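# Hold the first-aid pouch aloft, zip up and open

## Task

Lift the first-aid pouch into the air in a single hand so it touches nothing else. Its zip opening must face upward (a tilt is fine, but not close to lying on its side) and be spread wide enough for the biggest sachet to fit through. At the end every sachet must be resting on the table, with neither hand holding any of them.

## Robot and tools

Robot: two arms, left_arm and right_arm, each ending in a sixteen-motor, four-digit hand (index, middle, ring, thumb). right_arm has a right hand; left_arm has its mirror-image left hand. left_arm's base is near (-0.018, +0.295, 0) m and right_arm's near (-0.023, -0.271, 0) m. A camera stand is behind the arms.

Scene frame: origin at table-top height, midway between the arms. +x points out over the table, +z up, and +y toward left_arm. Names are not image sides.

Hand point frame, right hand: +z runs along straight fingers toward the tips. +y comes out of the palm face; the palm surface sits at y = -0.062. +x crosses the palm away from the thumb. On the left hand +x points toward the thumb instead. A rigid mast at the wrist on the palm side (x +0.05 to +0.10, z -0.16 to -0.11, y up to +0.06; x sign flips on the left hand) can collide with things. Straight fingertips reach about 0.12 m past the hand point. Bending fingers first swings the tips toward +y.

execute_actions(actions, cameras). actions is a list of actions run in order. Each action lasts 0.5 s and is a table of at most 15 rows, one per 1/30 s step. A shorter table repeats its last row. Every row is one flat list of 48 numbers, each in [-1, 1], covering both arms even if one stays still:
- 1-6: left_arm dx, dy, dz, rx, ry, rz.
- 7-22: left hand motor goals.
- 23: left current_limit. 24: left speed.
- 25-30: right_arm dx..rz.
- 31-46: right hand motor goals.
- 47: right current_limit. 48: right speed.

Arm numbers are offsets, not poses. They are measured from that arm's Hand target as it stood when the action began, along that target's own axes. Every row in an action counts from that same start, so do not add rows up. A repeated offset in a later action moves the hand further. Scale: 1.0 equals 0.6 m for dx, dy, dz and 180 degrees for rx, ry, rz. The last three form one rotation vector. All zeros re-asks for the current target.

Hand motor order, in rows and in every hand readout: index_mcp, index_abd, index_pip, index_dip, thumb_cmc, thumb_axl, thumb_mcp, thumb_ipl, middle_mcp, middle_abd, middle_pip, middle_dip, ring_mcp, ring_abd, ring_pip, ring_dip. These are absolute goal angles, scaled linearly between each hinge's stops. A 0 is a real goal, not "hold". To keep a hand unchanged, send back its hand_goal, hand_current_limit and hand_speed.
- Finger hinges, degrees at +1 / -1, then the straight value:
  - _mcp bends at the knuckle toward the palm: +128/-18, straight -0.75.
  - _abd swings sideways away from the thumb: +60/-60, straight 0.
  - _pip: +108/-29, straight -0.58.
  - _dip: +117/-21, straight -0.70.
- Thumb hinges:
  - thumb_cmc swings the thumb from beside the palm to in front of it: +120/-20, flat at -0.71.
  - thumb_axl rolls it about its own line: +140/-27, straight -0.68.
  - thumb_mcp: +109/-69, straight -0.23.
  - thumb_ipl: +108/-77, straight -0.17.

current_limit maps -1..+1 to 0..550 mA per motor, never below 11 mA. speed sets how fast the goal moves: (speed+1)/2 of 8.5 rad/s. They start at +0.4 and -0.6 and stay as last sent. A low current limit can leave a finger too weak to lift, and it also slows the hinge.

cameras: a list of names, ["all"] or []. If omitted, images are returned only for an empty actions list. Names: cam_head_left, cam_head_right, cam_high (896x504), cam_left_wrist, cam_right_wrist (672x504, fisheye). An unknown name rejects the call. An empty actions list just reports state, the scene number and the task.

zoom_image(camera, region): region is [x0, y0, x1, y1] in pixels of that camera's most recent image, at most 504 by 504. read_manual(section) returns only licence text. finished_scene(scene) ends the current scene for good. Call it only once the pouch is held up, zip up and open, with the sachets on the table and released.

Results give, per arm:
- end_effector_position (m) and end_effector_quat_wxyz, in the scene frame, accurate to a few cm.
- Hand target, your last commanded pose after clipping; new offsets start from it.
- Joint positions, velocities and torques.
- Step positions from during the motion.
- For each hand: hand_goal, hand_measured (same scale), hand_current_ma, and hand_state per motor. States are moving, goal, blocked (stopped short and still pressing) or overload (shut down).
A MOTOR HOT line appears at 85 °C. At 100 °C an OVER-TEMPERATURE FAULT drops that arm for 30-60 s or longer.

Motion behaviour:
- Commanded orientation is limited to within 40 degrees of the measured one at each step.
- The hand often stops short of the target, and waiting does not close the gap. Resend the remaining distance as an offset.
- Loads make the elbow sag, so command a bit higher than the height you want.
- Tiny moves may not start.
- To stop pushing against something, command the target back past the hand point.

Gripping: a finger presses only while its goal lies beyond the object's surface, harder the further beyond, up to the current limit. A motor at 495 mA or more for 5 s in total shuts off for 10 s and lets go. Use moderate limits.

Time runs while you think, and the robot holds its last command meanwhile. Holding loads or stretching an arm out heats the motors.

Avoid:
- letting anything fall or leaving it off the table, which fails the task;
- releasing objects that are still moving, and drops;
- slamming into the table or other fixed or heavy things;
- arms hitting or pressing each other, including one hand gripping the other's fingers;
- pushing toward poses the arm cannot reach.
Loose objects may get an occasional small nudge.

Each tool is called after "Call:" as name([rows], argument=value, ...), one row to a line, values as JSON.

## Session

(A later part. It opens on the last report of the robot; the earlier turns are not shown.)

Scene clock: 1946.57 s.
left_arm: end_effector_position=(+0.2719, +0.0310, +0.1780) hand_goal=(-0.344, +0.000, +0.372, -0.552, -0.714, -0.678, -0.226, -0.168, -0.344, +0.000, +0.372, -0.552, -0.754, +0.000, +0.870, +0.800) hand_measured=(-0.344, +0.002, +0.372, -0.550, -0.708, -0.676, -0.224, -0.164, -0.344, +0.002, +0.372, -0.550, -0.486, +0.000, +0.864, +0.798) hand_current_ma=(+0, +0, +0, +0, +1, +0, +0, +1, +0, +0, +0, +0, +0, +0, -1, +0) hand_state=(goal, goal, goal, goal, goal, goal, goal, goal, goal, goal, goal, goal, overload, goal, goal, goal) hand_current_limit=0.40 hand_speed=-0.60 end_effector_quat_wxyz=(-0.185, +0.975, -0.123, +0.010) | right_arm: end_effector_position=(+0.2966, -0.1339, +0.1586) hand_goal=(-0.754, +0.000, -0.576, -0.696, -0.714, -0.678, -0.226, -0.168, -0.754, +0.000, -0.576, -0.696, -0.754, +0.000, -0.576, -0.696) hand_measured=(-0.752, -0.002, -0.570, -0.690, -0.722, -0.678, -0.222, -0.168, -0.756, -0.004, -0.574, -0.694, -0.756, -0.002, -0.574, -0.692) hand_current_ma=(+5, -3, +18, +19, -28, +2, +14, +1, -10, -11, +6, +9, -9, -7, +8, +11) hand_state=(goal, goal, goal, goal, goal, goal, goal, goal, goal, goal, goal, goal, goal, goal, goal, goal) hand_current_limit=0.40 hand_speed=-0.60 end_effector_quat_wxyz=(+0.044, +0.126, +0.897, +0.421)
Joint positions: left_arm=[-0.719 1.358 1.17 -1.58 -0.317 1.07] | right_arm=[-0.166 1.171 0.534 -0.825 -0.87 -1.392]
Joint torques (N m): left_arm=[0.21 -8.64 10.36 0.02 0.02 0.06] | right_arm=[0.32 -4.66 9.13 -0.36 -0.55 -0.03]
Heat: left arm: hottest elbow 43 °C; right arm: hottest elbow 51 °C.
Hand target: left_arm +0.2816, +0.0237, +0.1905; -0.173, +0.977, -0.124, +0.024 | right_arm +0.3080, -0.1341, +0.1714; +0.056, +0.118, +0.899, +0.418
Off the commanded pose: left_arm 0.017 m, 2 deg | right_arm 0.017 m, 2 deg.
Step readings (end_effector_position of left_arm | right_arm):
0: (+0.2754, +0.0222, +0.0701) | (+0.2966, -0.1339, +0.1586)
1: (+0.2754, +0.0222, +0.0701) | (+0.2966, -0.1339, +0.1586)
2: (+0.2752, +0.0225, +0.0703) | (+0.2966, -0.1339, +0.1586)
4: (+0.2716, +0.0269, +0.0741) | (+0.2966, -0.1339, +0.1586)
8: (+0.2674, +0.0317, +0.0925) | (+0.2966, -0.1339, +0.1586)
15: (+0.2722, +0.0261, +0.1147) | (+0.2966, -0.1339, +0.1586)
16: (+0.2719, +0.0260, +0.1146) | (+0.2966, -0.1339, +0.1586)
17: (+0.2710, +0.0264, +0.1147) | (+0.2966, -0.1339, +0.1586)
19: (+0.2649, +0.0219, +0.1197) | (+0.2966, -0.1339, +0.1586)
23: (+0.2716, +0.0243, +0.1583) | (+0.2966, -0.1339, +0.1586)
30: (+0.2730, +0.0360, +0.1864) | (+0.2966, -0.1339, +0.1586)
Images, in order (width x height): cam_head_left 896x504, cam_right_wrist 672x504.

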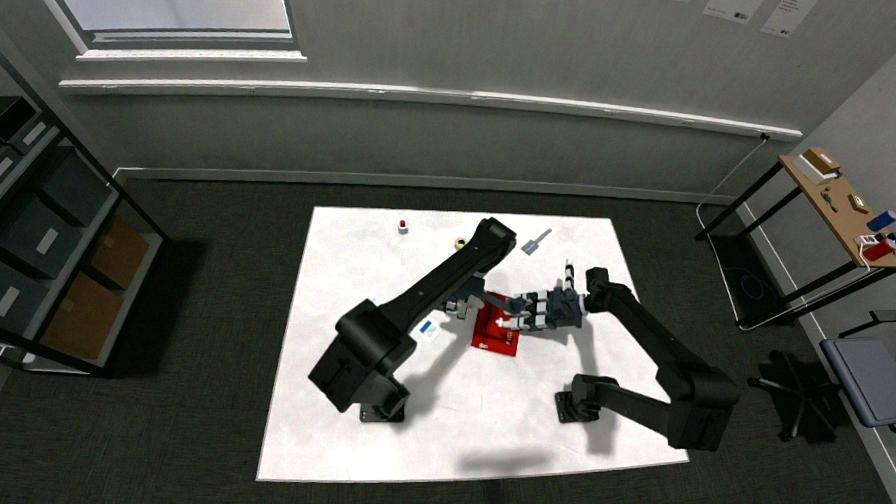

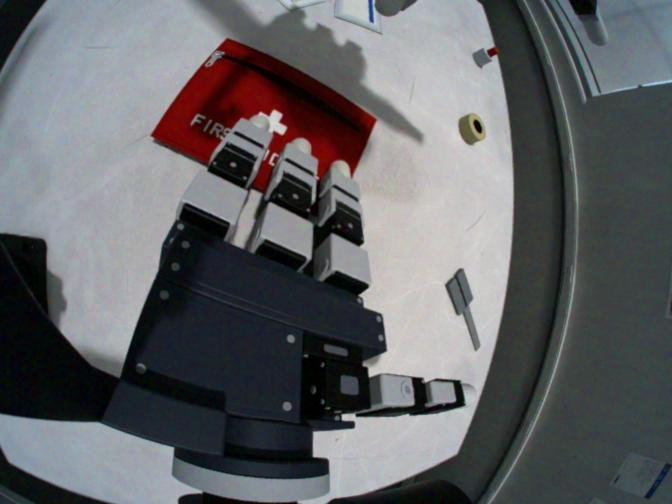

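Call:
execute_actions([
  [[0.0034,0.0224,-0.021,-0.061,0,0,-0.754,0,-0.576,-0.696,-0.714,-0.678,-0.226,-0.168,-0.754,0,-0.576,-0.696,-0.754,0,0.87,0.80,0.4,-0.6,0,0,0,0,0,0,-0.754,0,-0.576,-0.696,-0.714,-0.678,-0.226,-0.168,-0.754,0,-0.576,-0.696,-0.754,0,-0.576,-0.696,0.4,-0.6],[0.0067,0.0447,-0.042,-0.122,0,0,-0.754,0,-0.576,-0.696,-0.714,-0.678,-0.226,-0.168,-0.754,0,-0.576,-0.696,-0.754,0,0.87,0.80,0.4,-0.6,0,0,0,0,0,0,-0.754,0,-0.576,-0.696,-0.714,-0.678,-0.226,-0.168,-0.754,0,-0.576,-0.696,-0.754,0,-0.576,-0.696,0.4,-0.6]],
  [[0,0,0,-0.061,0,0,-0.754,0,-0.576,-0.696,-0.714,-0.678,-0.226,-0.168,-0.754,0,-0.576,-0.696,-0.754,0,0.87,0.80,0.4,-0.6,0,0,0,0,0,0,-0.754,0,-0.576,-0.696,-0.714,-0.678,-0.226,-0.168,-0.754,0,-0.576,-0.696,-0.754,0,-0.576,-0.696,0.4,-0.6],[0,0,0,-0.122,0,0,-0.754,0,-0.576,-0.696,-0.714,-0.678,-0.226,-0.168,-0.754,0,-0.576,-0.696,-0.754,0,0.87,0.80,0.4,-0.6,0,0,0,0,0,0,-0.754,0,-0.576,-0.696,-0.714,-0.678,-0.226,-0.168,-0.754,0,-0.576,-0.696,-0.754,0,-0.576,-0.696,0.4,-0.6]],
], cameras=["all"])

Scene clock: 1982.00 s.
left_arm: end_effector_position=(+0.2730, -0.0063, +0.1991) hand_goal=(-0.754, +0.000, -0.576, -0.696, -0.714, -0.678, -0.226, -0.168, -0.754, +0.000, -0.576, -0.696, -0.754, +0.000, +0.870, +0.800) hand_measured=(-0.754, +0.002, -0.574, -0.694, -0.716, -0.676, -0.224, -0.164, -0.754, +0.002, -0.574, -0.694, -0.848, +0.000, +0.864, +0.798) hand_current_ma=(+0, +0, +0, +0, +0, +0, +0, +1, +0, +0, +0, +0, +0, +0, -1, +0) hand_state=(goal, goal, goal, goal, goal, goal, goal, goal, goal, goal, goal, goal, overload, goal, goal, goal) hand_current_limit=0.40 hand_speed=-0.60 end_effector_quat_wxyz=(+0.193, +0.974, -0.113, -0.038) | right_arm: end_effector_position=(+0.2966, -0.1339, +0.1586) hand_goal=(-0.754, +0.000, -0.576, -0.696, -0.714, -0.678, -0.226, -0.168, -0.754, +0.000, -0.576, -0.696, -0.754, +0.000, -0.576, -0.696) hand_measured=(-0.752, -0.002, -0.570, -0.690, -0.722, -0.678, -0.222, -0.168, -0.756, -0.004, -0.574, -0.694, -0.756, -0.002, -0.574, -0.692) hand_current_ma=(+5, -3, +18, +19, -28, +2, +14, +1, -10, -11, +6, +9, -9, -7, +8, +11) hand_state=(goal, goal, goal, goal, goal, goal, goal, goal, goal, goal, goal, goal, goal, goal, goal, goal) hand_current_limit=0.40 hand_speed=-0.60 end_effector_quat_wxyz=(+0.044, +0.126, +0.897, +0.421)
Joint positions: left_arm=[-0.467 1.268 0.973 -1.209 0.39 1.32] | right_arm=[-0.166 1.171 0.534 -0.825 -0.87 -1.392]
Joint torques (N m): left_arm=[-0.26 -7.59 8.43 0.75 0.93 0.14] | right_arm=[0.38 -4.72 9.17 -0.38 -0.55 -0.03]
Heat: left arm: hottest elbow 48 °C; right arm: hottest elbow 51 °C.
Hand target: left_arm +0.2770, -0.0100, +0.2049; +0.204, +0.971, -0.124, -0.024 | right_arm +0.3080, -0.1341, +0.1714; +0.056, +0.118, +0.899, +0.418
Off the commanded pose: left_arm 0.008 m, 2 deg | right_arm 0.017 m, 2 deg.
not at rest: the robot was still moving 3 seconds after this call's last action.
Step readings (end_effector_position of left_arm | right_arm):
0: (+0.2719, +0.0310, +0.1780) | (+0.2966, -0.1339, +0.1586)
1: (+0.2714, +0.0306, +0.1780) | (+0.2966, -0.1339, +0.1586)
2: (+0.2699, +0.0273, +0.1783) | (+0.2966, -0.1339, +0.1586)
4: (+0.2653, +0.0102, +0.1833) | (+0.2966, -0.1339, +0.1586)
8: (+0.2721, -0.0096, +0.1987) | (+0.2966, -0.1339, +0.1586)
15: (+0.2744, -0.0052, +0.2003) | (+0.2966, -0.1339, +0.1586)
16: (+0.2732, -0.0058, +0.1995) | (+0.2966, -0.1339, +0.1586)
17: (+0.2709, -0.0090, +0.1999) | (+0.2966, -0.1339, +0.1586)
19: (+0.2669, -0.0198, +0.2050) | (+0.2966, -0.1339, +0.1586)
23: (+0.2677, -0.0120, +0.2003) | (+0.2966, -0.1339, +0.1586)
30: (+0.2738, -0.0045, +0.1972) | (+0.2966, -0.1339, +0.1586)

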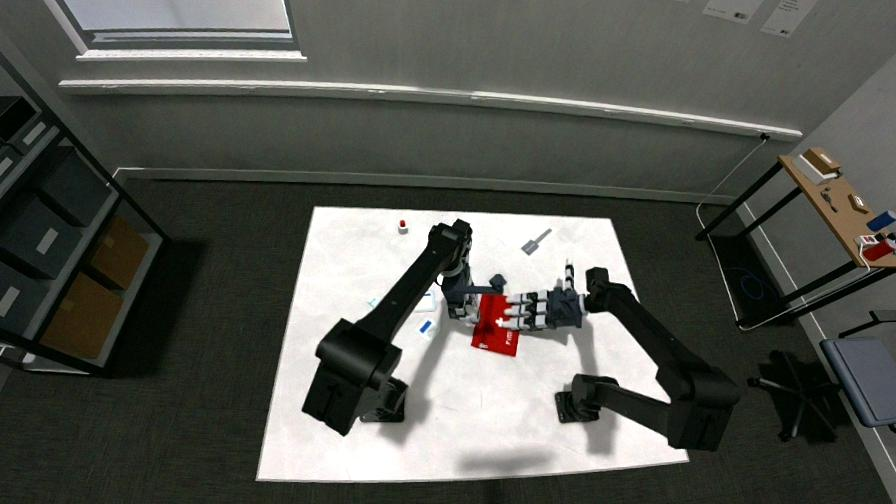

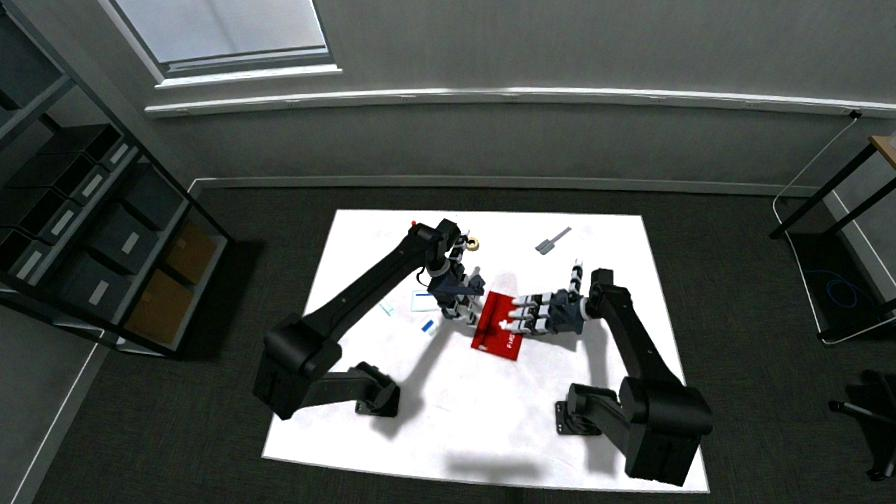

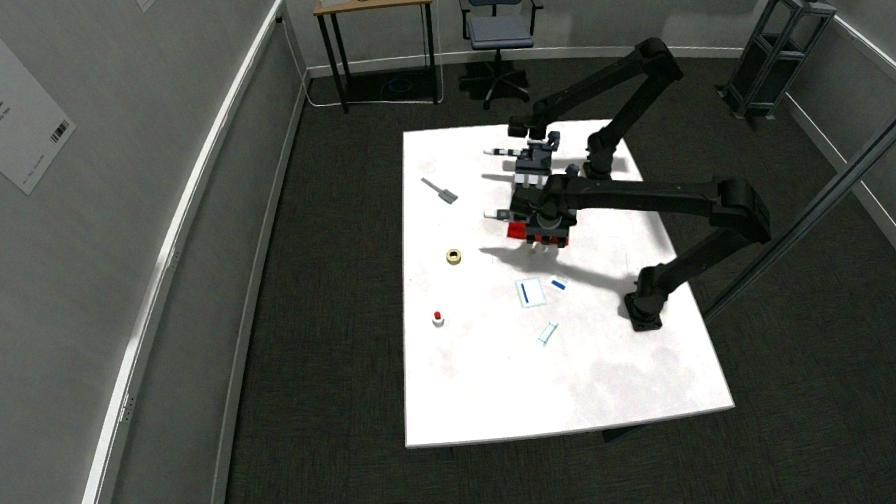

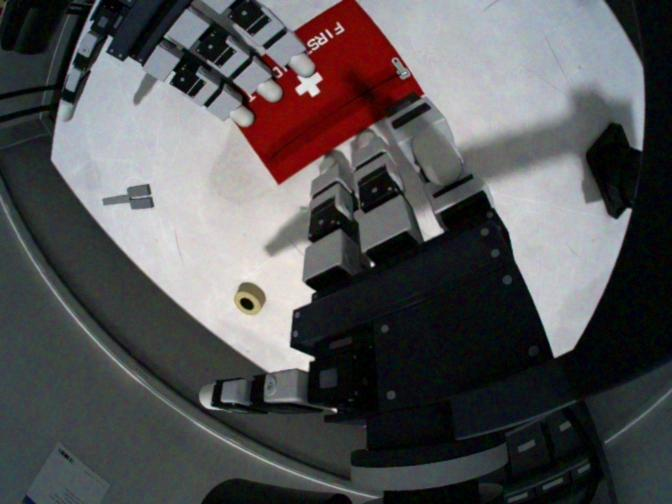

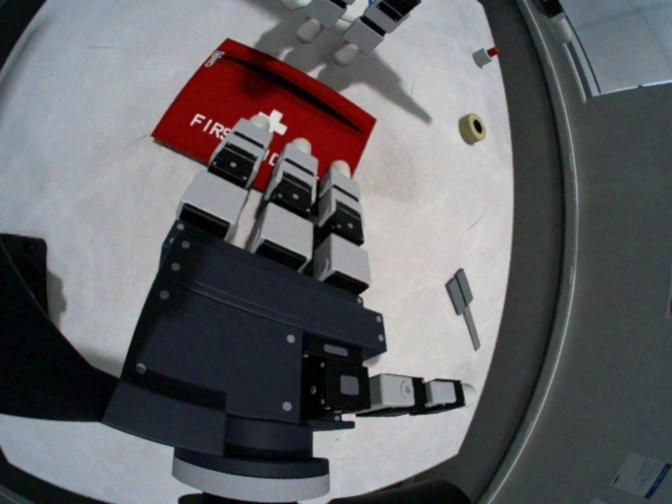

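Call:
execute_actions([
  [[-0.001,-0.0325,0.0495,0,0,0,-0.754,0,-0.576,-0.696,-0.714,-0.678,-0.226,-0.168,-0.754,0,-0.576,-0.696,-0.754,0,0.87,0.80,0.4,-0.6,0.05,-0.003,-0.0035,0,0,0,-0.754,0,-0.576,-0.696,-0.714,-0.678,-0.226,-0.168,-0.754,0,-0.576,-0.696,-0.754,0,-0.576,-0.696,0.4,-0.6]],
], cameras=["cam_left_wrist","cam_right_wrist"])

Call:
zoom_image(camera="cam_right_wrist", region=[140, 0, 400, 200])

Call:
zoom_image(camera="cam_left_wrist", region=[200, 0, 500, 240])

Scene clock: 2008.50 s.
left_arm: end_effector_position=(+0.2700, -0.0027, +0.1638) hand_goal=(-0.754, +0.000, -0.576, -0.696, -0.714, -0.678, -0.226, -0.168, -0.754, +0.000, -0.576, -0.696, -0.754, +0.000, +0.870, +0.800) hand_measured=(-0.754, +0.002, -0.574, -0.694, -0.716, -0.676, -0.224, -0.164, -0.754, +0.002, -0.574, -0.694, -0.874, +0.000, +0.864, +0.798) hand_current_ma=(+0, +0, +0, +0, +0, +0, +0, +1, +0, +0, +0, +0, +0, +0, -1, +0) hand_state=(goal, goal, goal, goal, goal, goal, goal, goal, goal, goal, goal, goal, overload, goal, goal, goal) hand_current_limit=0.40 hand_speed=-0.60 end_effector_quat_wxyz=(+0.193, +0.973, -0.117, -0.040) | right_arm: end_effector_position=(+0.2848, -0.1324, +0.1758) hand_goal=(-0.754, +0.000, -0.576, -0.696, -0.714, -0.678, -0.226, -0.168, -0.754, +0.000, -0.576, -0.696, -0.754, +0.000, -0.576, -0.696) hand_measured=(-0.758, -0.002, -0.576, -0.694, -0.722, -0.678, -0.222, -0.168, -0.758, -0.004, -0.574, -0.694, -0.758, -0.002, -0.574, -0.694) hand_current_ma=(-15, -3, +3, +8, -28, +2, +14, +1, -16, -10, +3, +7, -17, -7, +3, +8) hand_state=(goal, goal, goal, goal, goal, goal, goal, goal, goal, goal, goal, goal, goal, goal, goal, goal) hand_current_limit=0.40 hand_speed=-0.60 end_effector_quat_wxyz=(+0.066, +0.116, +0.898, +0.419)
Joint positions: left_arm=[-0.459 1.297 0.9 -1.116 0.393 1.338] | right_arm=[-0.166 1.076 0.519 -0.856 -0.865 -1.39]
Joint torques (N m): left_arm=[0.5 -7.47 8.34 0.72 0.91 0.13] | right_arm=[0.56 -4.01 5.9 -0.24 -0.68 0.02]
Heat: left arm: hottest elbow 48 °C; right arm: hottest elbow 51 °C.
Hand target: left_arm +0.2780, -0.0043, +0.1699; +0.204, +0.971, -0.124, -0.024 | right_arm +0.2784, -0.1290, +0.1713; +0.056, +0.118, +0.899, +0.418
Off the commanded pose: left_arm 0.010 m, 2 deg | right_arm 0.009 m, 1 deg.
Step readings (end_effector_position of left_arm | right_arm):
0: (+0.2730, -0.0063, +0.1991) | (+0.2966, -0.1339, +0.1586)
1: (+0.2729, -0.0063, +0.1990) | (+0.2966, -0.1339, +0.1586)
2: (+0.2734, -0.0066, +0.1979) | (+0.2963, -0.1339, +0.1592)
4: (+0.2738, -0.0070, +0.1923) | (+0.2949, -0.1338, +0.1630)
8: (+0.2695, -0.0035, +0.1728) | (+0.2903, -0.1332, +0.1752)
15: (+0.2696, -0.0024, +0.1636) | (+0.2853, -0.1325, +0.1763)
Images, in order (width x height): cam_left_wrist 672x504, cam_right_wrist 672x504.

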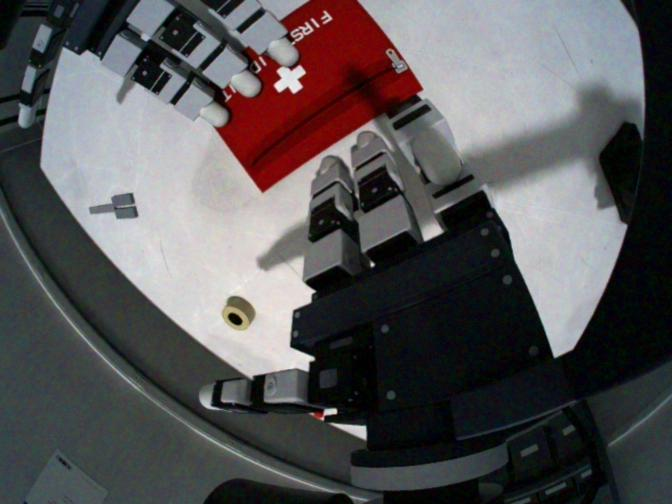

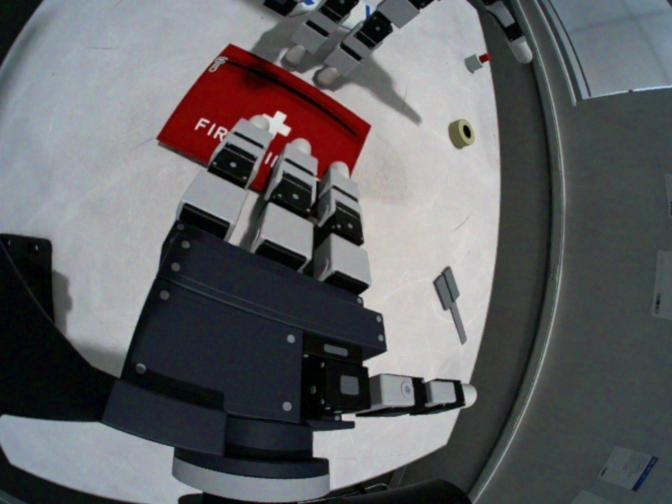

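Scaled by 1.938 from the camera's 672x504 image, which has a finer 960x720 frame.

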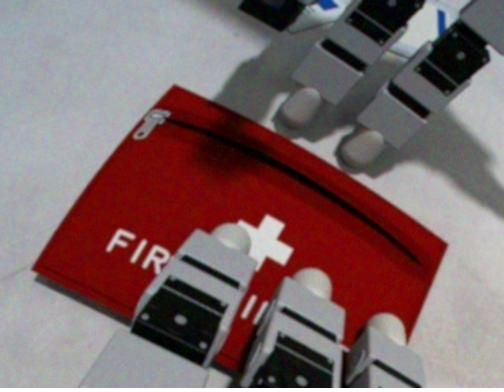

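Scaled by 1.680 from the camera's 672x504 image, which has a finer 960x720 frame.

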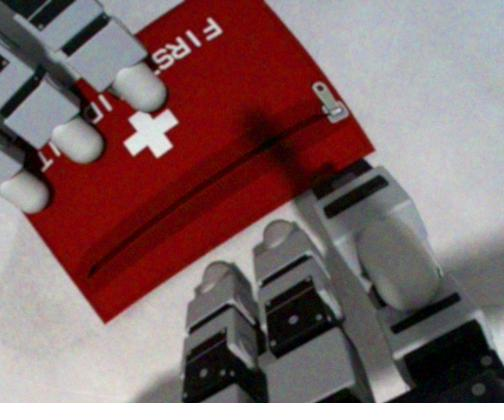

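Call:
execute_actions([
  [[0,-0.0134,-0.0305,0,0,0,-0.754,0,-0.576,-0.696,-0.714,-0.678,-0.226,-0.168,-0.754,0,-0.576,-0.696,-0.754,0,0.87,0.80,0.4,-0.6,0.022,0.025,0.0425,0,0,0,-0.754,0,-0.576,-0.696,-0.714,-0.678,-0.226,-0.168,-0.754,0,-0.576,-0.696,-0.754,0,-0.576,-0.696,0.4,-0.6],[0,0.0134,0.0305,0,0,0,-0.754,0,-0.576,-0.696,-0.714,-0.678,-0.226,-0.168,-0.754,0,-0.576,-0.696,-0.754,0,0.87,0.80,0.4,-0.6,0.0433,0.0495,0.085,0,0,0,-0.754,0,-0.576,-0.696,-0.714,-0.678,-0.226,-0.168,-0.754,0,-0.576,-0.696,-0.754,0,-0.576,-0.696,0.4,-0.6]],
], cameras=["cam_left_wrist","cam_right_wrist"])

Call:
zoom_image(camera="cam_right_wrist", region=[140, 0, 400, 200])

Call:
zoom_image(camera="cam_left_wrist", region=[150, 0, 450, 240])

Scene clock: 2044.07 s.
left_arm: end_effector_position=(+0.2745, -0.0080, +0.1633) hand_goal=(-0.754, +0.000, -0.576, -0.696, -0.714, -0.678, -0.226, -0.168, -0.754, +0.000, -0.576, -0.696, -0.754, +0.000, +0.870, +0.800) hand_measured=(-0.764, +0.050, -0.584, -0.700, -0.716, -0.676, -0.224, -0.164, -0.756, +0.002, -0.574, -0.694, -0.876, +0.000, +0.864, +0.798) hand_current_ma=(-4, +41, -2, -1, +0, +0, +0, +1, +0, +0, +0, +0, +0, +0, -1, +0) hand_state=(goal, blocked, goal, goal, goal, goal, goal, goal, goal, goal, goal, goal, overload, goal, goal, goal) hand_current_limit=0.40 hand_speed=-0.60 end_effector_quat_wxyz=(+0.198, +0.973, -0.117, -0.026) | right_arm: end_effector_position=(+0.2724, -0.0706, +0.1628) hand_goal=(-0.754, +0.000, -0.576, -0.696, -0.714, -0.678, -0.226, -0.168, -0.754, +0.000, -0.576, -0.696, -0.754, +0.000, -0.576, -0.696) hand_measured=(-0.760, -0.002, -0.576, -0.694, -0.722, -0.678, -0.222, -0.168, -0.760, -0.002, -0.576, -0.694, -0.760, -0.002, -0.576, -0.694) hand_current_ma=(-21, -3, +1, +8, -30, +2, +14, +1, -20, -7, +3, +7, -22, -6, +2, +8) hand_state=(goal, goal, goal, goal, goal, goal, goal, goal, goal, goal, goal, goal, goal, goal, goal, goal) hand_current_limit=0.40 hand_speed=-0.60 end_effector_quat_wxyz=(+0.047, +0.122, +0.899, +0.417)
Joint positions: left_arm=[-0.468 1.299 0.895 -1.076 0.393 1.323] | right_arm=[0.099 1.01 0.434 -0.6 -0.793 -1.019]
Joint torques (N m): left_arm=[-2.26 -6.01 7.19 1.59 0.75 -0.2] | right_arm=[1.08 -3.66 6.09 1.32 -0.53 0.02]
Heat: left arm: hottest elbow 49 °C; right arm: hottest elbow 49 °C.
Hand target: left_arm +0.2743, -0.0185, +0.1564; +0.205, +0.971, -0.124, -0.024 | right_arm +0.2683, -0.0660, +0.1611; +0.056, +0.118, +0.899, +0.418
Off the commanded pose: left_arm 0.013 m, 1 deg | right_arm 0.006 m, 1 deg.
Step readings (end_effector_position of left_arm | right_arm):
0: (+0.2700, -0.0027, +0.1638) | (+0.2848, -0.1324, +0.1758)
1: (+0.2701, -0.0026, +0.1638) | (+0.2847, -0.1324, +0.1757)
2: (+0.2705, -0.0020, +0.1638) | (+0.2842, -0.1308, +0.1746)
4: (+0.2717, -0.0023, +0.1636) | (+0.2808, -0.1217, +0.1712)
8: (+0.2735, -0.0054, +0.1629) | (+0.2630, -0.0876, +0.1672)
15: (+0.2742, -0.0079, +0.1634) | (+0.2661, -0.0707, +0.1638)
Images, in order (width x height): cam_left_wrist 672x504, cam_right_wrist 672x504.

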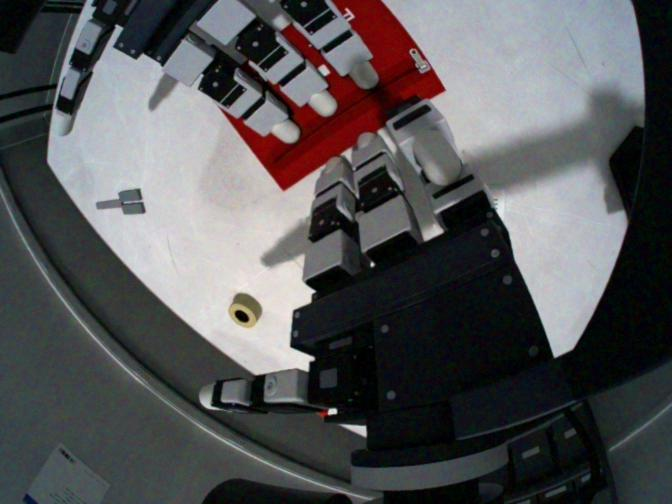

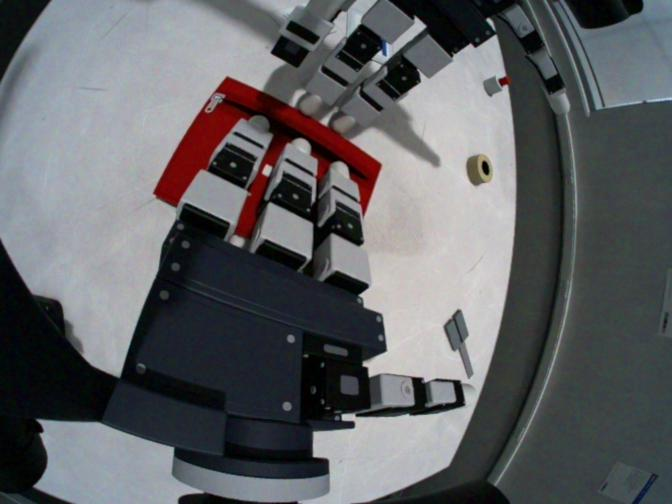

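Scaled by 1.938 from the camera's 672x504 image, which has a finer 960x720 frame.

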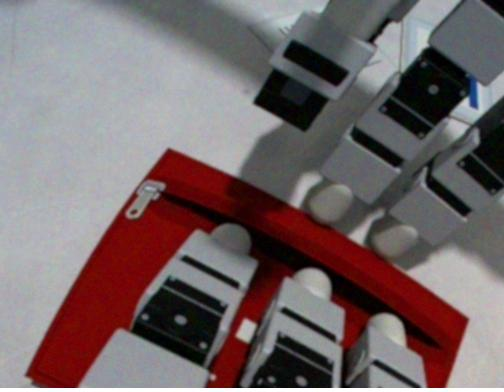

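Scaled by 1.680 from the camera's 672x504 image, which has a finer 960x720 frame.

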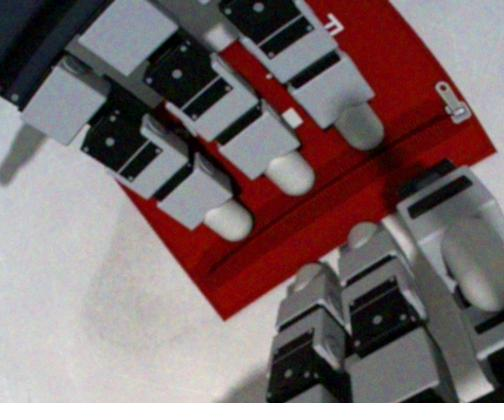

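Call:
execute_actions([
  [[0,0,0,0,0,0,-0.754,0,-0.576,-0.696,-0.714,-0.678,-0.226,-0.168,-0.754,0,-0.576,-0.696,-0.754,0,0.87,0.80,0.4,-0.6,0,-0.023,0.0193,0,0,0,-0.754,0,-0.576,-0.696,-0.714,-0.678,-0.226,-0.168,-0.754,0,-0.576,-0.696,-0.754,0,-0.576,-0.696,0.4,-0.6]],
], cameras=["cam_left_wrist","cam_right_wrist"])

Call:
zoom_image(camera="cam_right_wrist", region=[200, 60, 400, 220])

Call:
zoom_image(camera="cam_left_wrist", region=[200, 0, 450, 200])

Scene clock: 2063.60 s.
left_arm: end_effector_position=(+0.2745, -0.0080, +0.1633) hand_goal=(-0.754, +0.000, -0.576, -0.696, -0.714, -0.678, -0.226, -0.168, -0.754, +0.000, -0.576, -0.696, -0.754, +0.000, +0.870, +0.800) hand_measured=(-0.764, +0.050, -0.584, -0.700, -0.716, -0.676, -0.224, -0.164, -0.756, +0.002, -0.574, -0.694, -0.878, +0.000, +0.864, +0.798) hand_current_ma=(-4, +41, -2, -1, +0, +0, +0, +1, +0, +0, +0, +0, +0, +0, -1, +0) hand_state=(goal, blocked, goal, goal, goal, goal, goal, goal, goal, goal, goal, goal, overload, goal, goal, goal) hand_current_limit=0.40 hand_speed=-0.60 end_effector_quat_wxyz=(+0.198, +0.973, -0.117, -0.026) | right_arm: end_effector_position=(+0.2732, -0.0703, +0.1541) hand_goal=(-0.754, +0.000, -0.576, -0.696, -0.714, -0.678, -0.226, -0.168, -0.754, +0.000, -0.576, -0.696, -0.754, +0.000, -0.576, -0.696) hand_measured=(-0.752, +0.000, -0.574, -0.694, -0.722, -0.678, -0.222, -0.168, -0.756, +0.000, -0.574, -0.694, -0.758, +0.000, -0.576, -0.694) hand_current_ma=(+10, -1, +9, +8, -30, +2, +14, +1, -5, -1, +4, +7, -17, -3, +2, +8) hand_state=(goal, goal, goal, goal, goal, goal, goal, goal, goal, goal, goal, goal, goal, goal, goal, goal) hand_current_limit=0.40 hand_speed=-0.60 end_effector_quat_wxyz=(+0.063, +0.120, +0.897, +0.421)
Joint positions: left_arm=[-0.468 1.299 0.895 -1.076 0.393 1.323] | right_arm=[0.103 1.025 0.4 -0.506 -0.789 -1.002]
Joint torques (N m): left_arm=[-2.26 -6.01 7.19 1.59 0.74 -0.19] | right_arm=[1.03 -1.49 5.68 1.35 -0.39 0.03]
Heat: left arm: hottest elbow 47 °C; right arm: hottest elbow 48 °C.
Hand target: left_arm +0.2743, -0.0185, +0.1564; +0.205, +0.971, -0.124, -0.024 | right_arm +0.2684, -0.0661, +0.1432; +0.056, +0.118, +0.899, +0.418
Off the commanded pose: left_arm 0.013 m, 1 deg | right_arm 0.013 m, 1 deg.
Step readings (end_effector_position of left_arm | right_arm):
0: (+0.2745, -0.0080, +0.1633) | (+0.2724, -0.0706, +0.1628)
1: (+0.2745, -0.0080, +0.1633) | (+0.2724, -0.0706, +0.1628)
2: (+0.2745, -0.0080, +0.1633) | (+0.2726, -0.0707, +0.1623)
4: (+0.2745, -0.0080, +0.1633) | (+0.2726, -0.0707, +0.1609)
8: (+0.2745, -0.0080, +0.1633) | (+0.2713, -0.0707, +0.1549)
15: (+0.2745, -0.0080, +0.1633) | (+0.2728, -0.0702, +0.1541)
Images, in order (width x height): cam_left_wrist 672x504, cam_right_wrist 672x504.

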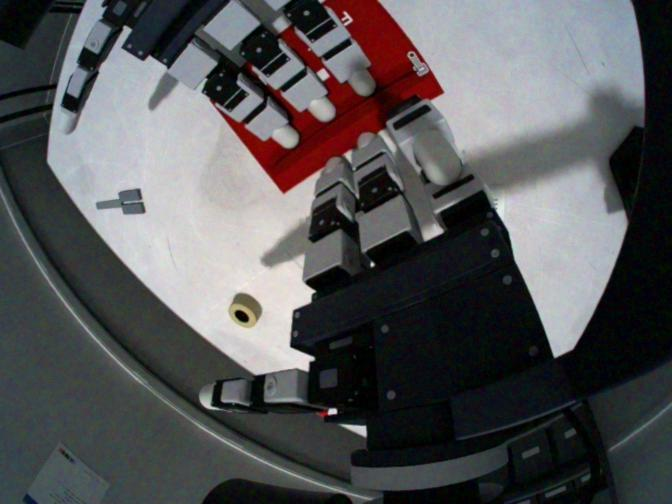

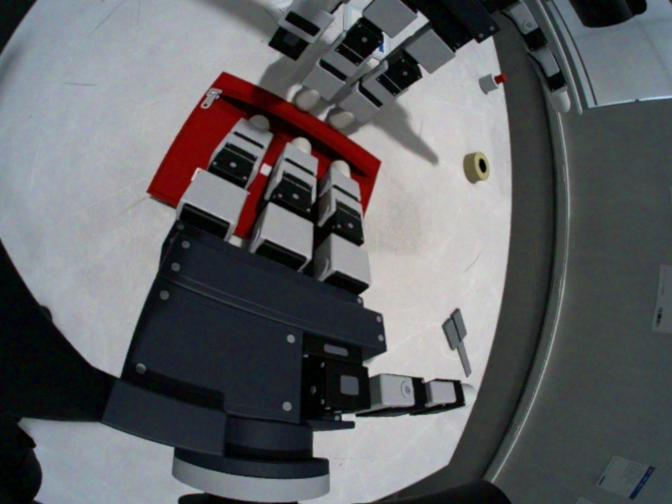

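Scaled by 2.520 from the camera's 672x504 image, which has a finer 960x720 frame.

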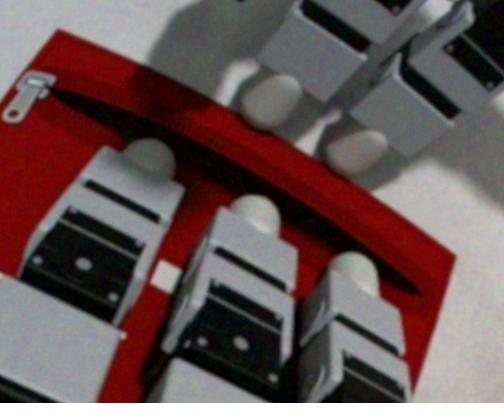

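Scaled by 2.016 from the camera's 672x504 image, which has a finer 960x720 frame.

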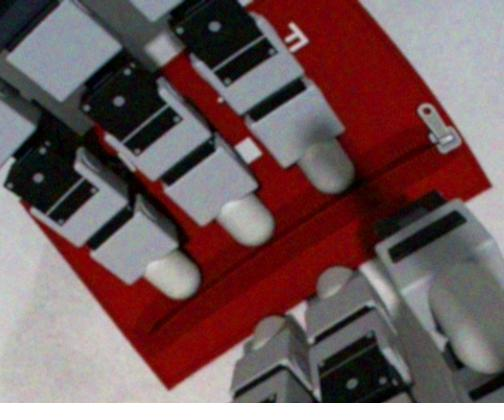

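Call:
execute_actions([
  [[0,0,0,0,0,0,-0.754,0,-0.576,-0.696,-0.714,-0.678,-0.226,-0.168,-0.754,0,-0.576,-0.696,-0.754,0,0.87,0.80,0.4,-0.6,0,-0.0102,0.0086,0,0,0,-0.754,0,-0.576,-0.696,-0.714,-0.678,-0.226,-0.168,-0.754,0,-0.576,-0.696,-0.754,0,-0.576,-0.696,0.4,-0.6],[0,0,0,0,0,0,-0.754,0,-0.576,-0.696,-0.714,-0.678,-0.226,-0.168,-0.754,0,-0.576,-0.696,-0.754,0,0.87,0.80,0.4,-0.6,0,-0.0102,0.0086,0,0,0,-0.754,0,-0.576,-0.696,-0.714,-0.678,-0.226,-0.168,-0.754,0,-0.576,-0.696,-0.754,0,-0.576,-0.696,0.4,-0.6],[0,0,0,0,0,0,-0.754,0,-0.576,-0.696,-0.714,-0.678,-0.226,-0.168,-0.754,0,-0.576,-0.696,-0.754,0,0.87,0.80,0.4,-0.6,0,-0.0102,0.0086,0,0,0,-0.754,0,-0.576,-0.696,-0.714,-0.678,-0.226,-0.168,-0.754,0,-0.576,-0.696,-0.754,0,-0.576,-0.696,0.4,-0.6],[0,0,0,0,0,0,-0.754,0,-0.576,-0.696,-0.714,-0.678,-0.226,-0.168,-0.754,0,-0.576,-0.696,-0.754,0,0.87,0.80,0.4,-0.6,0.0034,0.0133,0.0366,0,0,0,-0.754,0,-0.576,-0.696,-0.714,-0.678,-0.226,-0.168,-0.754,0,-0.576,-0.696,-0.754,0,-0.576,-0.696,0.4,-0.6]],
], cameras=["cam_left_wrist","cam_right_wrist"])

Call:
zoom_image(camera="cam_right_wrist", region=[200, 60, 400, 220])

Call:
zoom_image(camera="cam_left_wrist", region=[200, 0, 450, 200])

Scene clock: 2087.73 s.
left_arm: end_effector_position=(+0.2745, -0.0080, +0.1633) hand_goal=(-0.754, +0.000, -0.576, -0.696, -0.714, -0.678, -0.226, -0.168, -0.754, +0.000, -0.576, -0.696, -0.754, +0.000, +0.870, +0.800) hand_measured=(-0.764, +0.050, -0.584, -0.700, -0.716, -0.676, -0.224, -0.164, -0.760, -0.002, -0.578, -0.696, -0.878, +0.000, +0.864, +0.798) hand_current_ma=(-4, +42, -2, -1, +0, +0, +0, +1, -1, +0, +0, +0, +0, +0, -1, +0) hand_state=(goal, blocked, goal, goal, goal, goal, goal, goal, goal, goal, goal, goal, overload, goal, goal, goal) hand_current_limit=0.40 hand_speed=-0.60 end_effector_quat_wxyz=(+0.198, +0.973, -0.117, -0.026) | right_arm: end_effector_position=(+0.2787, -0.0486, +0.1524) hand_goal=(-0.754, +0.000, -0.576, -0.696, -0.714, -0.678, -0.226, -0.168, -0.754, +0.000, -0.576, -0.696, -0.754, +0.000, -0.576, -0.696) hand_measured=(-0.748, +0.004, -0.570, -0.694, -0.722, -0.678, -0.222, -0.168, -0.748, +0.004, -0.570, -0.694, -0.748, +0.002, -0.570, -0.694) hand_current_ma=(+22, +11, +19, +9, -31, +2, +14, +1, +24, +13, +22, +9, +24, +5, +24, +9) hand_state=(goal, goal, goal, goal, goal, goal, goal, goal, goal, goal, goal, goal, goal, goal, goal, goal) hand_current_limit=0.40 hand_speed=-0.60 end_effector_quat_wxyz=(+0.068, +0.116, +0.895, +0.425)
Joint positions: left_arm=[-0.468 1.299 0.895 -1.076 0.393 1.323] | right_arm=[0.19 1.056 0.395 -0.38 -0.755 -0.895]
Joint torques (N m): left_arm=[-2.26 -5.95 7.16 1.59 0.75 -0.19] | right_arm=[1.32 -1.32 5.23 1.47 -0.05 0.03]
Heat: left arm: hottest elbow 46 °C; right arm: hottest elbow 46 °C.
Hand target: left_arm +0.2743, -0.0185, +0.1564; +0.205, +0.971, -0.124, -0.024 | right_arm +0.2722, -0.0444, +0.1351; +0.056, +0.118, +0.899, +0.418
Off the commanded pose: left_arm 0.013 m, 1 deg | right_arm 0.019 m, 2 deg.
Step readings (end_effector_position of left_arm | right_arm):
0: (+0.2745, -0.0080, +0.1633) | (+0.2732, -0.0703, +0.1541)
1: (+0.2745, -0.0080, +0.1633) | (+0.2732, -0.0703, +0.1540)
2: (+0.2745, -0.0080, +0.1633) | (+0.2733, -0.0702, +0.1538)
4: (+0.2745, -0.0080, +0.1633) | (+0.2738, -0.0701, +0.1529)
8: (+0.2745, -0.0080, +0.1633) | (+0.2745, -0.0599, +0.1519)
15: (+0.2745, -0.0080, +0.1633) | (+0.2765, -0.0492, +0.1523)
Images, in order (width x height): cam_left_wrist 672x504, cam_right_wrist 672x504.

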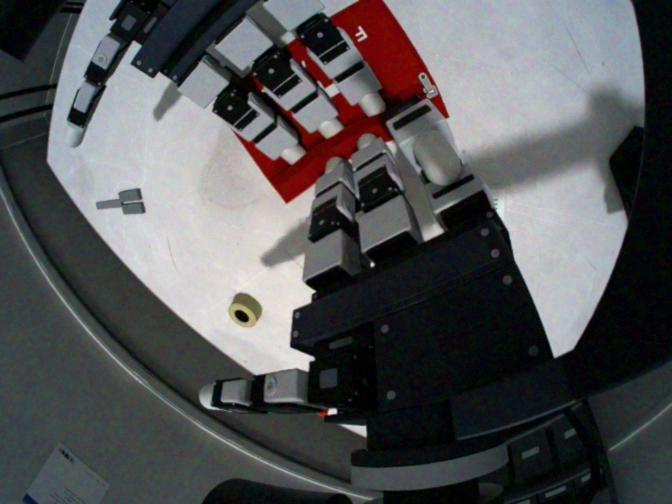

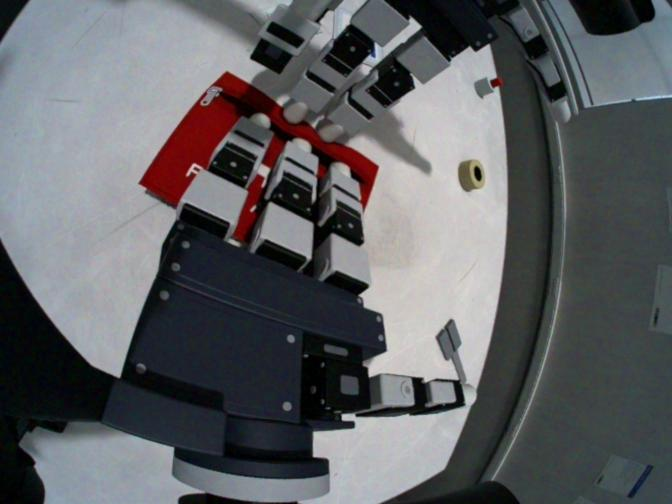

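Scaled by 2.520 from the camera's 672x504 image, which has a finer 960x720 frame.

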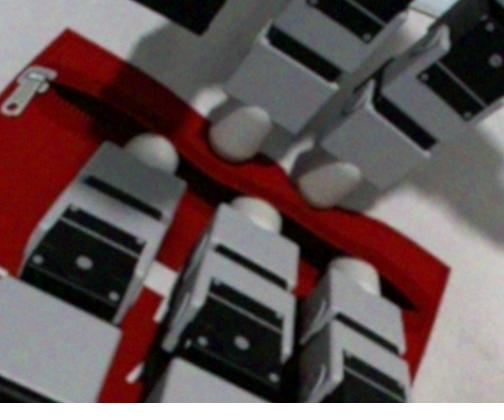

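Scaled by 2.016 from the camera's 672x504 image, which has a finer 960x720 frame.

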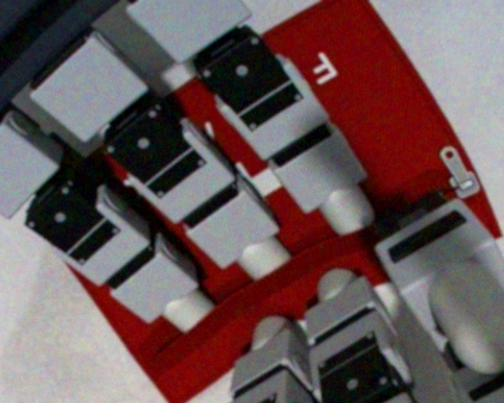

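Call:
execute_actions([
  [[0,0,0,0,0,0,-0.754,0,-0.576,-0.696,-0.714,-0.678,-0.226,-0.168,-0.754,0,-0.576,-0.696,-0.754,0,0.87,0.80,0.4,-0.6,0.0023,0.016,0.019,0,0,0,-0.754,0,-0.576,-0.696,-0.714,-0.678,-0.226,-0.168,-0.754,0,-0.576,-0.696,-0.754,0,-0.576,-0.696,0.4,-0.6]],
], cameras=["cam_left_wrist","cam_right_wrist"])

Call:
zoom_image(camera="cam_right_wrist", region=[200, 60, 400, 220])

Call:
zoom_image(camera="cam_left_wrist", region=[200, 0, 450, 200])

Scene clock: 2101.43 s.
left_arm: end_effector_position=(+0.2753, -0.0084, +0.1636) hand_goal=(-0.754, +0.000, -0.576, -0.696, -0.714, -0.678, -0.226, -0.168, -0.754, +0.000, -0.576, -0.696, -0.754, +0.000, +0.870, +0.800) hand_measured=(-0.768, +0.052, -0.584, -0.700, -0.716, -0.676, -0.224, -0.164, -0.776, -0.004, -0.588, -0.702, -0.878, +0.000, +0.864, +0.798) hand_current_ma=(-6, +42, -2, -1, +0, +0, +0, +1, -14, +0, -4, -1, +0, +0, -1, +0) hand_state=(goal, blocked, goal, goal, goal, goal, goal, goal, blocked, goal, goal, goal, overload, goal, goal, goal) hand_current_limit=0.40 hand_speed=-0.60 end_effector_quat_wxyz=(+0.199, +0.973, -0.117, -0.024) | right_arm: end_effector_position=(+0.2820, -0.0378, +0.1532) hand_goal=(-0.754, +0.000, -0.576, -0.696, -0.714, -0.678, -0.226, -0.168, -0.754, +0.000, -0.576, -0.696, -0.754, +0.000, -0.576, -0.696) hand_measured=(-0.752, +0.004, -0.570, -0.694, -0.722, -0.678, -0.222, -0.168, -0.752, +0.014, -0.572, -0.694, -0.752, +0.002, -0.570, -0.694) hand_current_ma=(+7, +12, +18, +9, -31, +2, +14, +1, +4, +49, +15, +9, +5, +7, +21, +9) hand_state=(goal, goal, goal, goal, goal, goal, goal, goal, goal, goal, goal, goal, goal, goal, goal, goal) hand_current_limit=0.40 hand_speed=-0.60 end_effector_quat_wxyz=(+0.071, +0.121, +0.894, +0.425)
Joint positions: left_arm=[-0.468 1.299 0.895 -1.071 0.393 1.323] | right_arm=[0.237 1.063 0.395 -0.327 -0.724 -0.827]
Joint torques (N m): left_arm=[-2.26 -6.07 7.17 1.43 0.74 -0.19] | right_arm=[2.02 -0.62 5.6 1.69 -0.02 0.03]
Heat: left arm: hottest elbow 45 °C; right arm: hottest elbow 46 °C.
Hand target: left_arm +0.2743, -0.0185, +0.1564; +0.205, +0.971, -0.124, -0.024 | right_arm +0.2747, -0.0297, +0.1352; +0.056, +0.118, +0.899, +0.418
Off the commanded pose: left_arm 0.012 m, 1 deg | right_arm 0.021 m, 2 deg.
Step readings (end_effector_position of left_arm | right_arm):
0: (+0.2745, -0.0080, +0.1633) | (+0.2787, -0.0486, +0.1524)
1: (+0.2745, -0.0080, +0.1633) | (+0.2787, -0.0485, +0.1524)
2: (+0.2745, -0.0080, +0.1633) | (+0.2792, -0.0480, +0.1525)
4: (+0.2745, -0.0080, +0.1633) | (+0.2793, -0.0444, +0.1522)
8: (+0.2750, -0.0083, +0.1635) | (+0.2796, -0.0389, +0.1528)
15: (+0.2753, -0.0084, +0.1636) | (+0.2816, -0.0379, +0.1531)
Images, in order (width x height): cam_left_wrist 672x504, cam_right_wrist 672x504.

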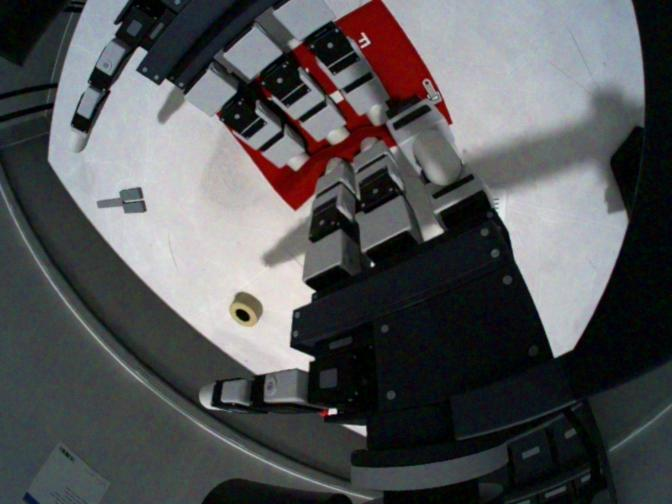

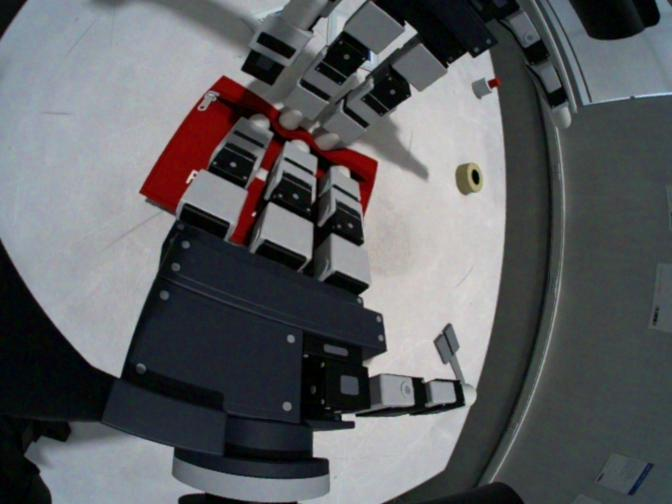

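Scaled by 2.520 from the camera's 672x504 image, which has a finer 960x720 frame.

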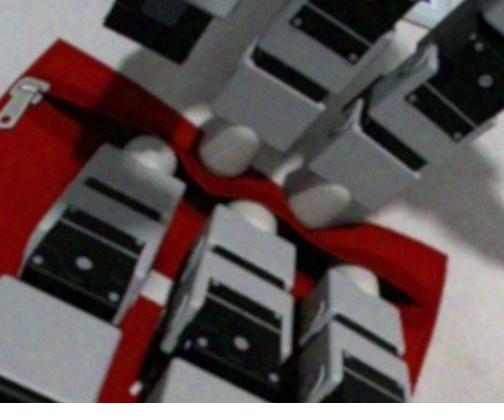

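Scaled by 2.016 from the camera's 672x504 image, which has a finer 960x720 frame.

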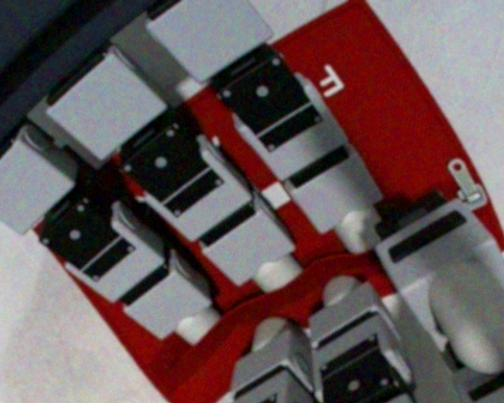

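Call:
execute_actions([
  [[0,-0.0307,-0.0137,0,0,0,-0.754,0,-0.576,-0.696,-0.714,-0.678,-0.226,-0.168,-0.754,0,-0.576,-0.696,-0.754,0,0.87,0.80,0.4,-0.6,0,0,0,0,0,0,-0.754,0,-0.576,-0.696,-0.714,-0.678,-0.226,-0.168,-0.754,0,-0.576,-0.696,-0.754,0,-0.576,-0.696,0.4,-0.6],[0,-0.0307,-0.0137,0,0,0,-0.754,0,-0.576,-0.696,-0.714,-0.678,-0.226,-0.168,-0.754,0,-0.576,-0.696,-0.754,0,0.87,0.80,0.4,-0.6,0,0,0,0,0,0,-0.754,0,-0.576,-0.696,-0.714,-0.678,-0.226,-0.168,-0.754,0,-0.576,-0.696,-0.754,0,-0.576,-0.696,0.4,-0.6],[0,-0.0307,-0.0137,0,0,0,-0.754,0,-0.576,-0.696,-0.714,-0.678,-0.226,-0.168,-0.754,0,-0.576,-0.696,-0.754,0,0.87,0.80,0.4,-0.6,0,0,0,0,0,0,-0.754,0,-0.576,-0.696,-0.714,-0.678,-0.226,-0.168,-0.754,0,-0.576,-0.696,-0.754,0,-0.576,-0.696,0.4,-0.6],[0,-0.0307,-0.0137,0,0,0,-0.754,0,-0.576,-0.696,-0.714,-0.678,-0.226,-0.168,-0.754,0,-0.576,-0.696,-0.754,0,0.87,0.80,0.4,-0.6,0,0,0,0,0,0,-0.754,0,-0.576,-0.696,-0.714,-0.678,-0.226,-0.168,-0.754,0,-0.576,-0.696,-0.754,0,-0.576,-0.696,0.4,-0.6],[0.0005,0.0,-0.12,0,0,0,-0.754,0,-0.576,-0.696,-0.714,-0.678,-0.226,-0.168,-0.754,0,-0.576,-0.696,-0.754,0,0.87,0.80,0.4,-0.6,0,0,0,0,0,0,-0.754,0,-0.576,-0.696,-0.714,-0.678,-0.226,-0.168,-0.754,0,-0.576,-0.696,-0.754,0,-0.576,-0.696,0.4,-0.6]],
], cameras=["cam_left_wrist","cam_right_wrist"])

Call:
zoom_image(camera="cam_right_wrist", region=[200, 60, 400, 220])

Call:
zoom_image(camera="cam_left_wrist", region=[150, 0, 450, 240])

Scene clock: 2157.97 s.
left_arm: end_effector_position=(+0.2679, +0.0129, +0.1976) hand_goal=(-0.754, +0.000, -0.576, -0.696, -0.714, -0.678, -0.226, -0.168, -0.754, +0.000, -0.576, -0.696, -0.754, +0.000, +0.870, +0.800) hand_measured=(-0.762, +0.000, -0.580, -0.700, -0.716, -0.676, -0.224, -0.164, -0.762, -0.002, -0.580, -0.700, -0.882, +0.000, +0.864, +0.798) hand_current_ma=(-2, +0, -1, +0, +0, +0, +0, +1, -2, +0, +0, +0, +0, +0, -1, +0) hand_state=(goal, goal, goal, goal, goal, goal, goal, goal, goal, goal, goal, goal, overload, goal, goal, goal) hand_current_limit=0.40 hand_speed=-0.60 end_effector_quat_wxyz=(+0.191, +0.974, -0.115, -0.047) | right_arm: end_effector_position=(+0.2813, -0.0335, +0.1520) hand_goal=(-0.754, +0.000, -0.576, -0.696, -0.714, -0.678, -0.226, -0.168, -0.754, +0.000, -0.576, -0.696, -0.754, +0.000, -0.576, -0.696) hand_measured=(-0.748, +0.002, -0.570, -0.694, -0.722, -0.678, -0.222, -0.168, -0.746, +0.002, -0.570, -0.694, -0.746, +0.002, -0.570, -0.694) hand_current_ma=(+24, +4, +18, +9, -31, +2, +14, +1, +28, +8, +21, +9, +34, +4, +24, +9) hand_state=(goal, goal, goal, goal, goal, goal, goal, goal, goal, goal, goal, goal, goal, goal, goal, goal) hand_current_limit=0.40 hand_speed=-0.60 end_effector_quat_wxyz=(+0.070, +0.116, +0.894, +0.426)
Joint positions: left_arm=[-0.42 1.251 0.956 -1.249 0.395 1.38] | right_arm=[0.25 1.074 0.395 -0.31 -0.723 -0.822]
Joint torques (N m): left_arm=[0.67 -7.71 11.78 -0.79 0.93 0.13] | right_arm=[1.32 -1.44 5.55 1.25 -0.06 0.03]
Heat: left arm: hottest elbow 45 °C; right arm: hottest elbow 44 °C.
Hand target: left_arm +0.2817, +0.0096, +0.2224; +0.205, +0.971, -0.124, -0.024 | right_arm +0.2747, -0.0297, +0.1352; +0.056, +0.118, +0.899, +0.418
Off the commanded pose: left_arm 0.028 m, 3 deg | right_arm 0.019 m, 2 deg.
Step readings (end_effector_position of left_arm | right_arm):
0: (+0.2753, -0.0084, +0.1636) | (+0.2820, -0.0378, +0.1532)
1: (+0.2753, -0.0084, +0.1636) | (+0.2820, -0.0378, +0.1532)
2: (+0.2754, -0.0083, +0.1636) | (+0.2820, -0.0378, +0.1532)
4: (+0.2766, -0.0068, +0.1636) | (+0.2821, -0.0378, +0.1531)
8: (+0.2750, +0.0036, +0.1664) | (+0.2821, -0.0364, +0.1528)
15: (+0.2679, +0.0124, +0.1910) | (+0.2812, -0.0335, +0.1520)
Images, in order (width x height): cam_left_wrist 672x504, cam_right_wrist 672x504.

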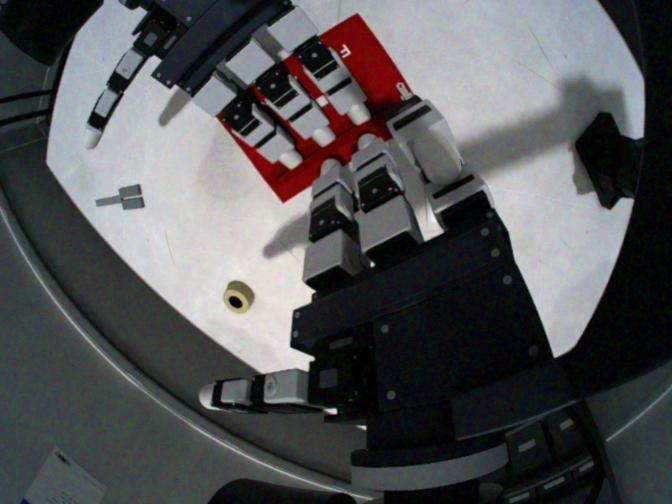

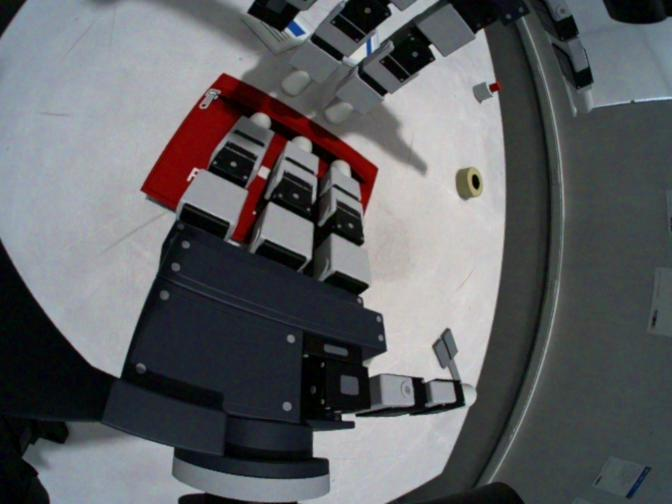

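Scaled by 2.520 from the camera's 672x504 image, which has a finer 960x720 frame.

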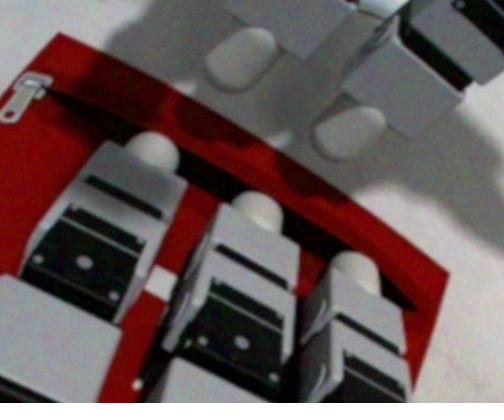

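Scaled by 1.680 from the camera's 672x504 image, which has a finer 960x720 frame.

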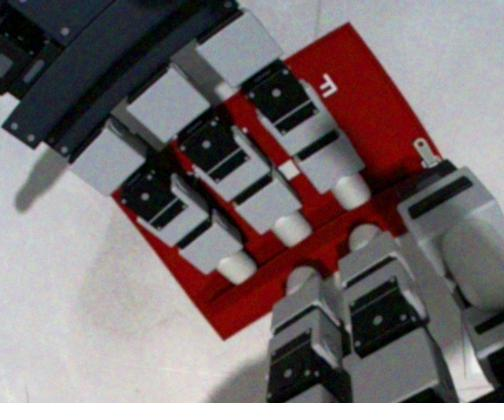

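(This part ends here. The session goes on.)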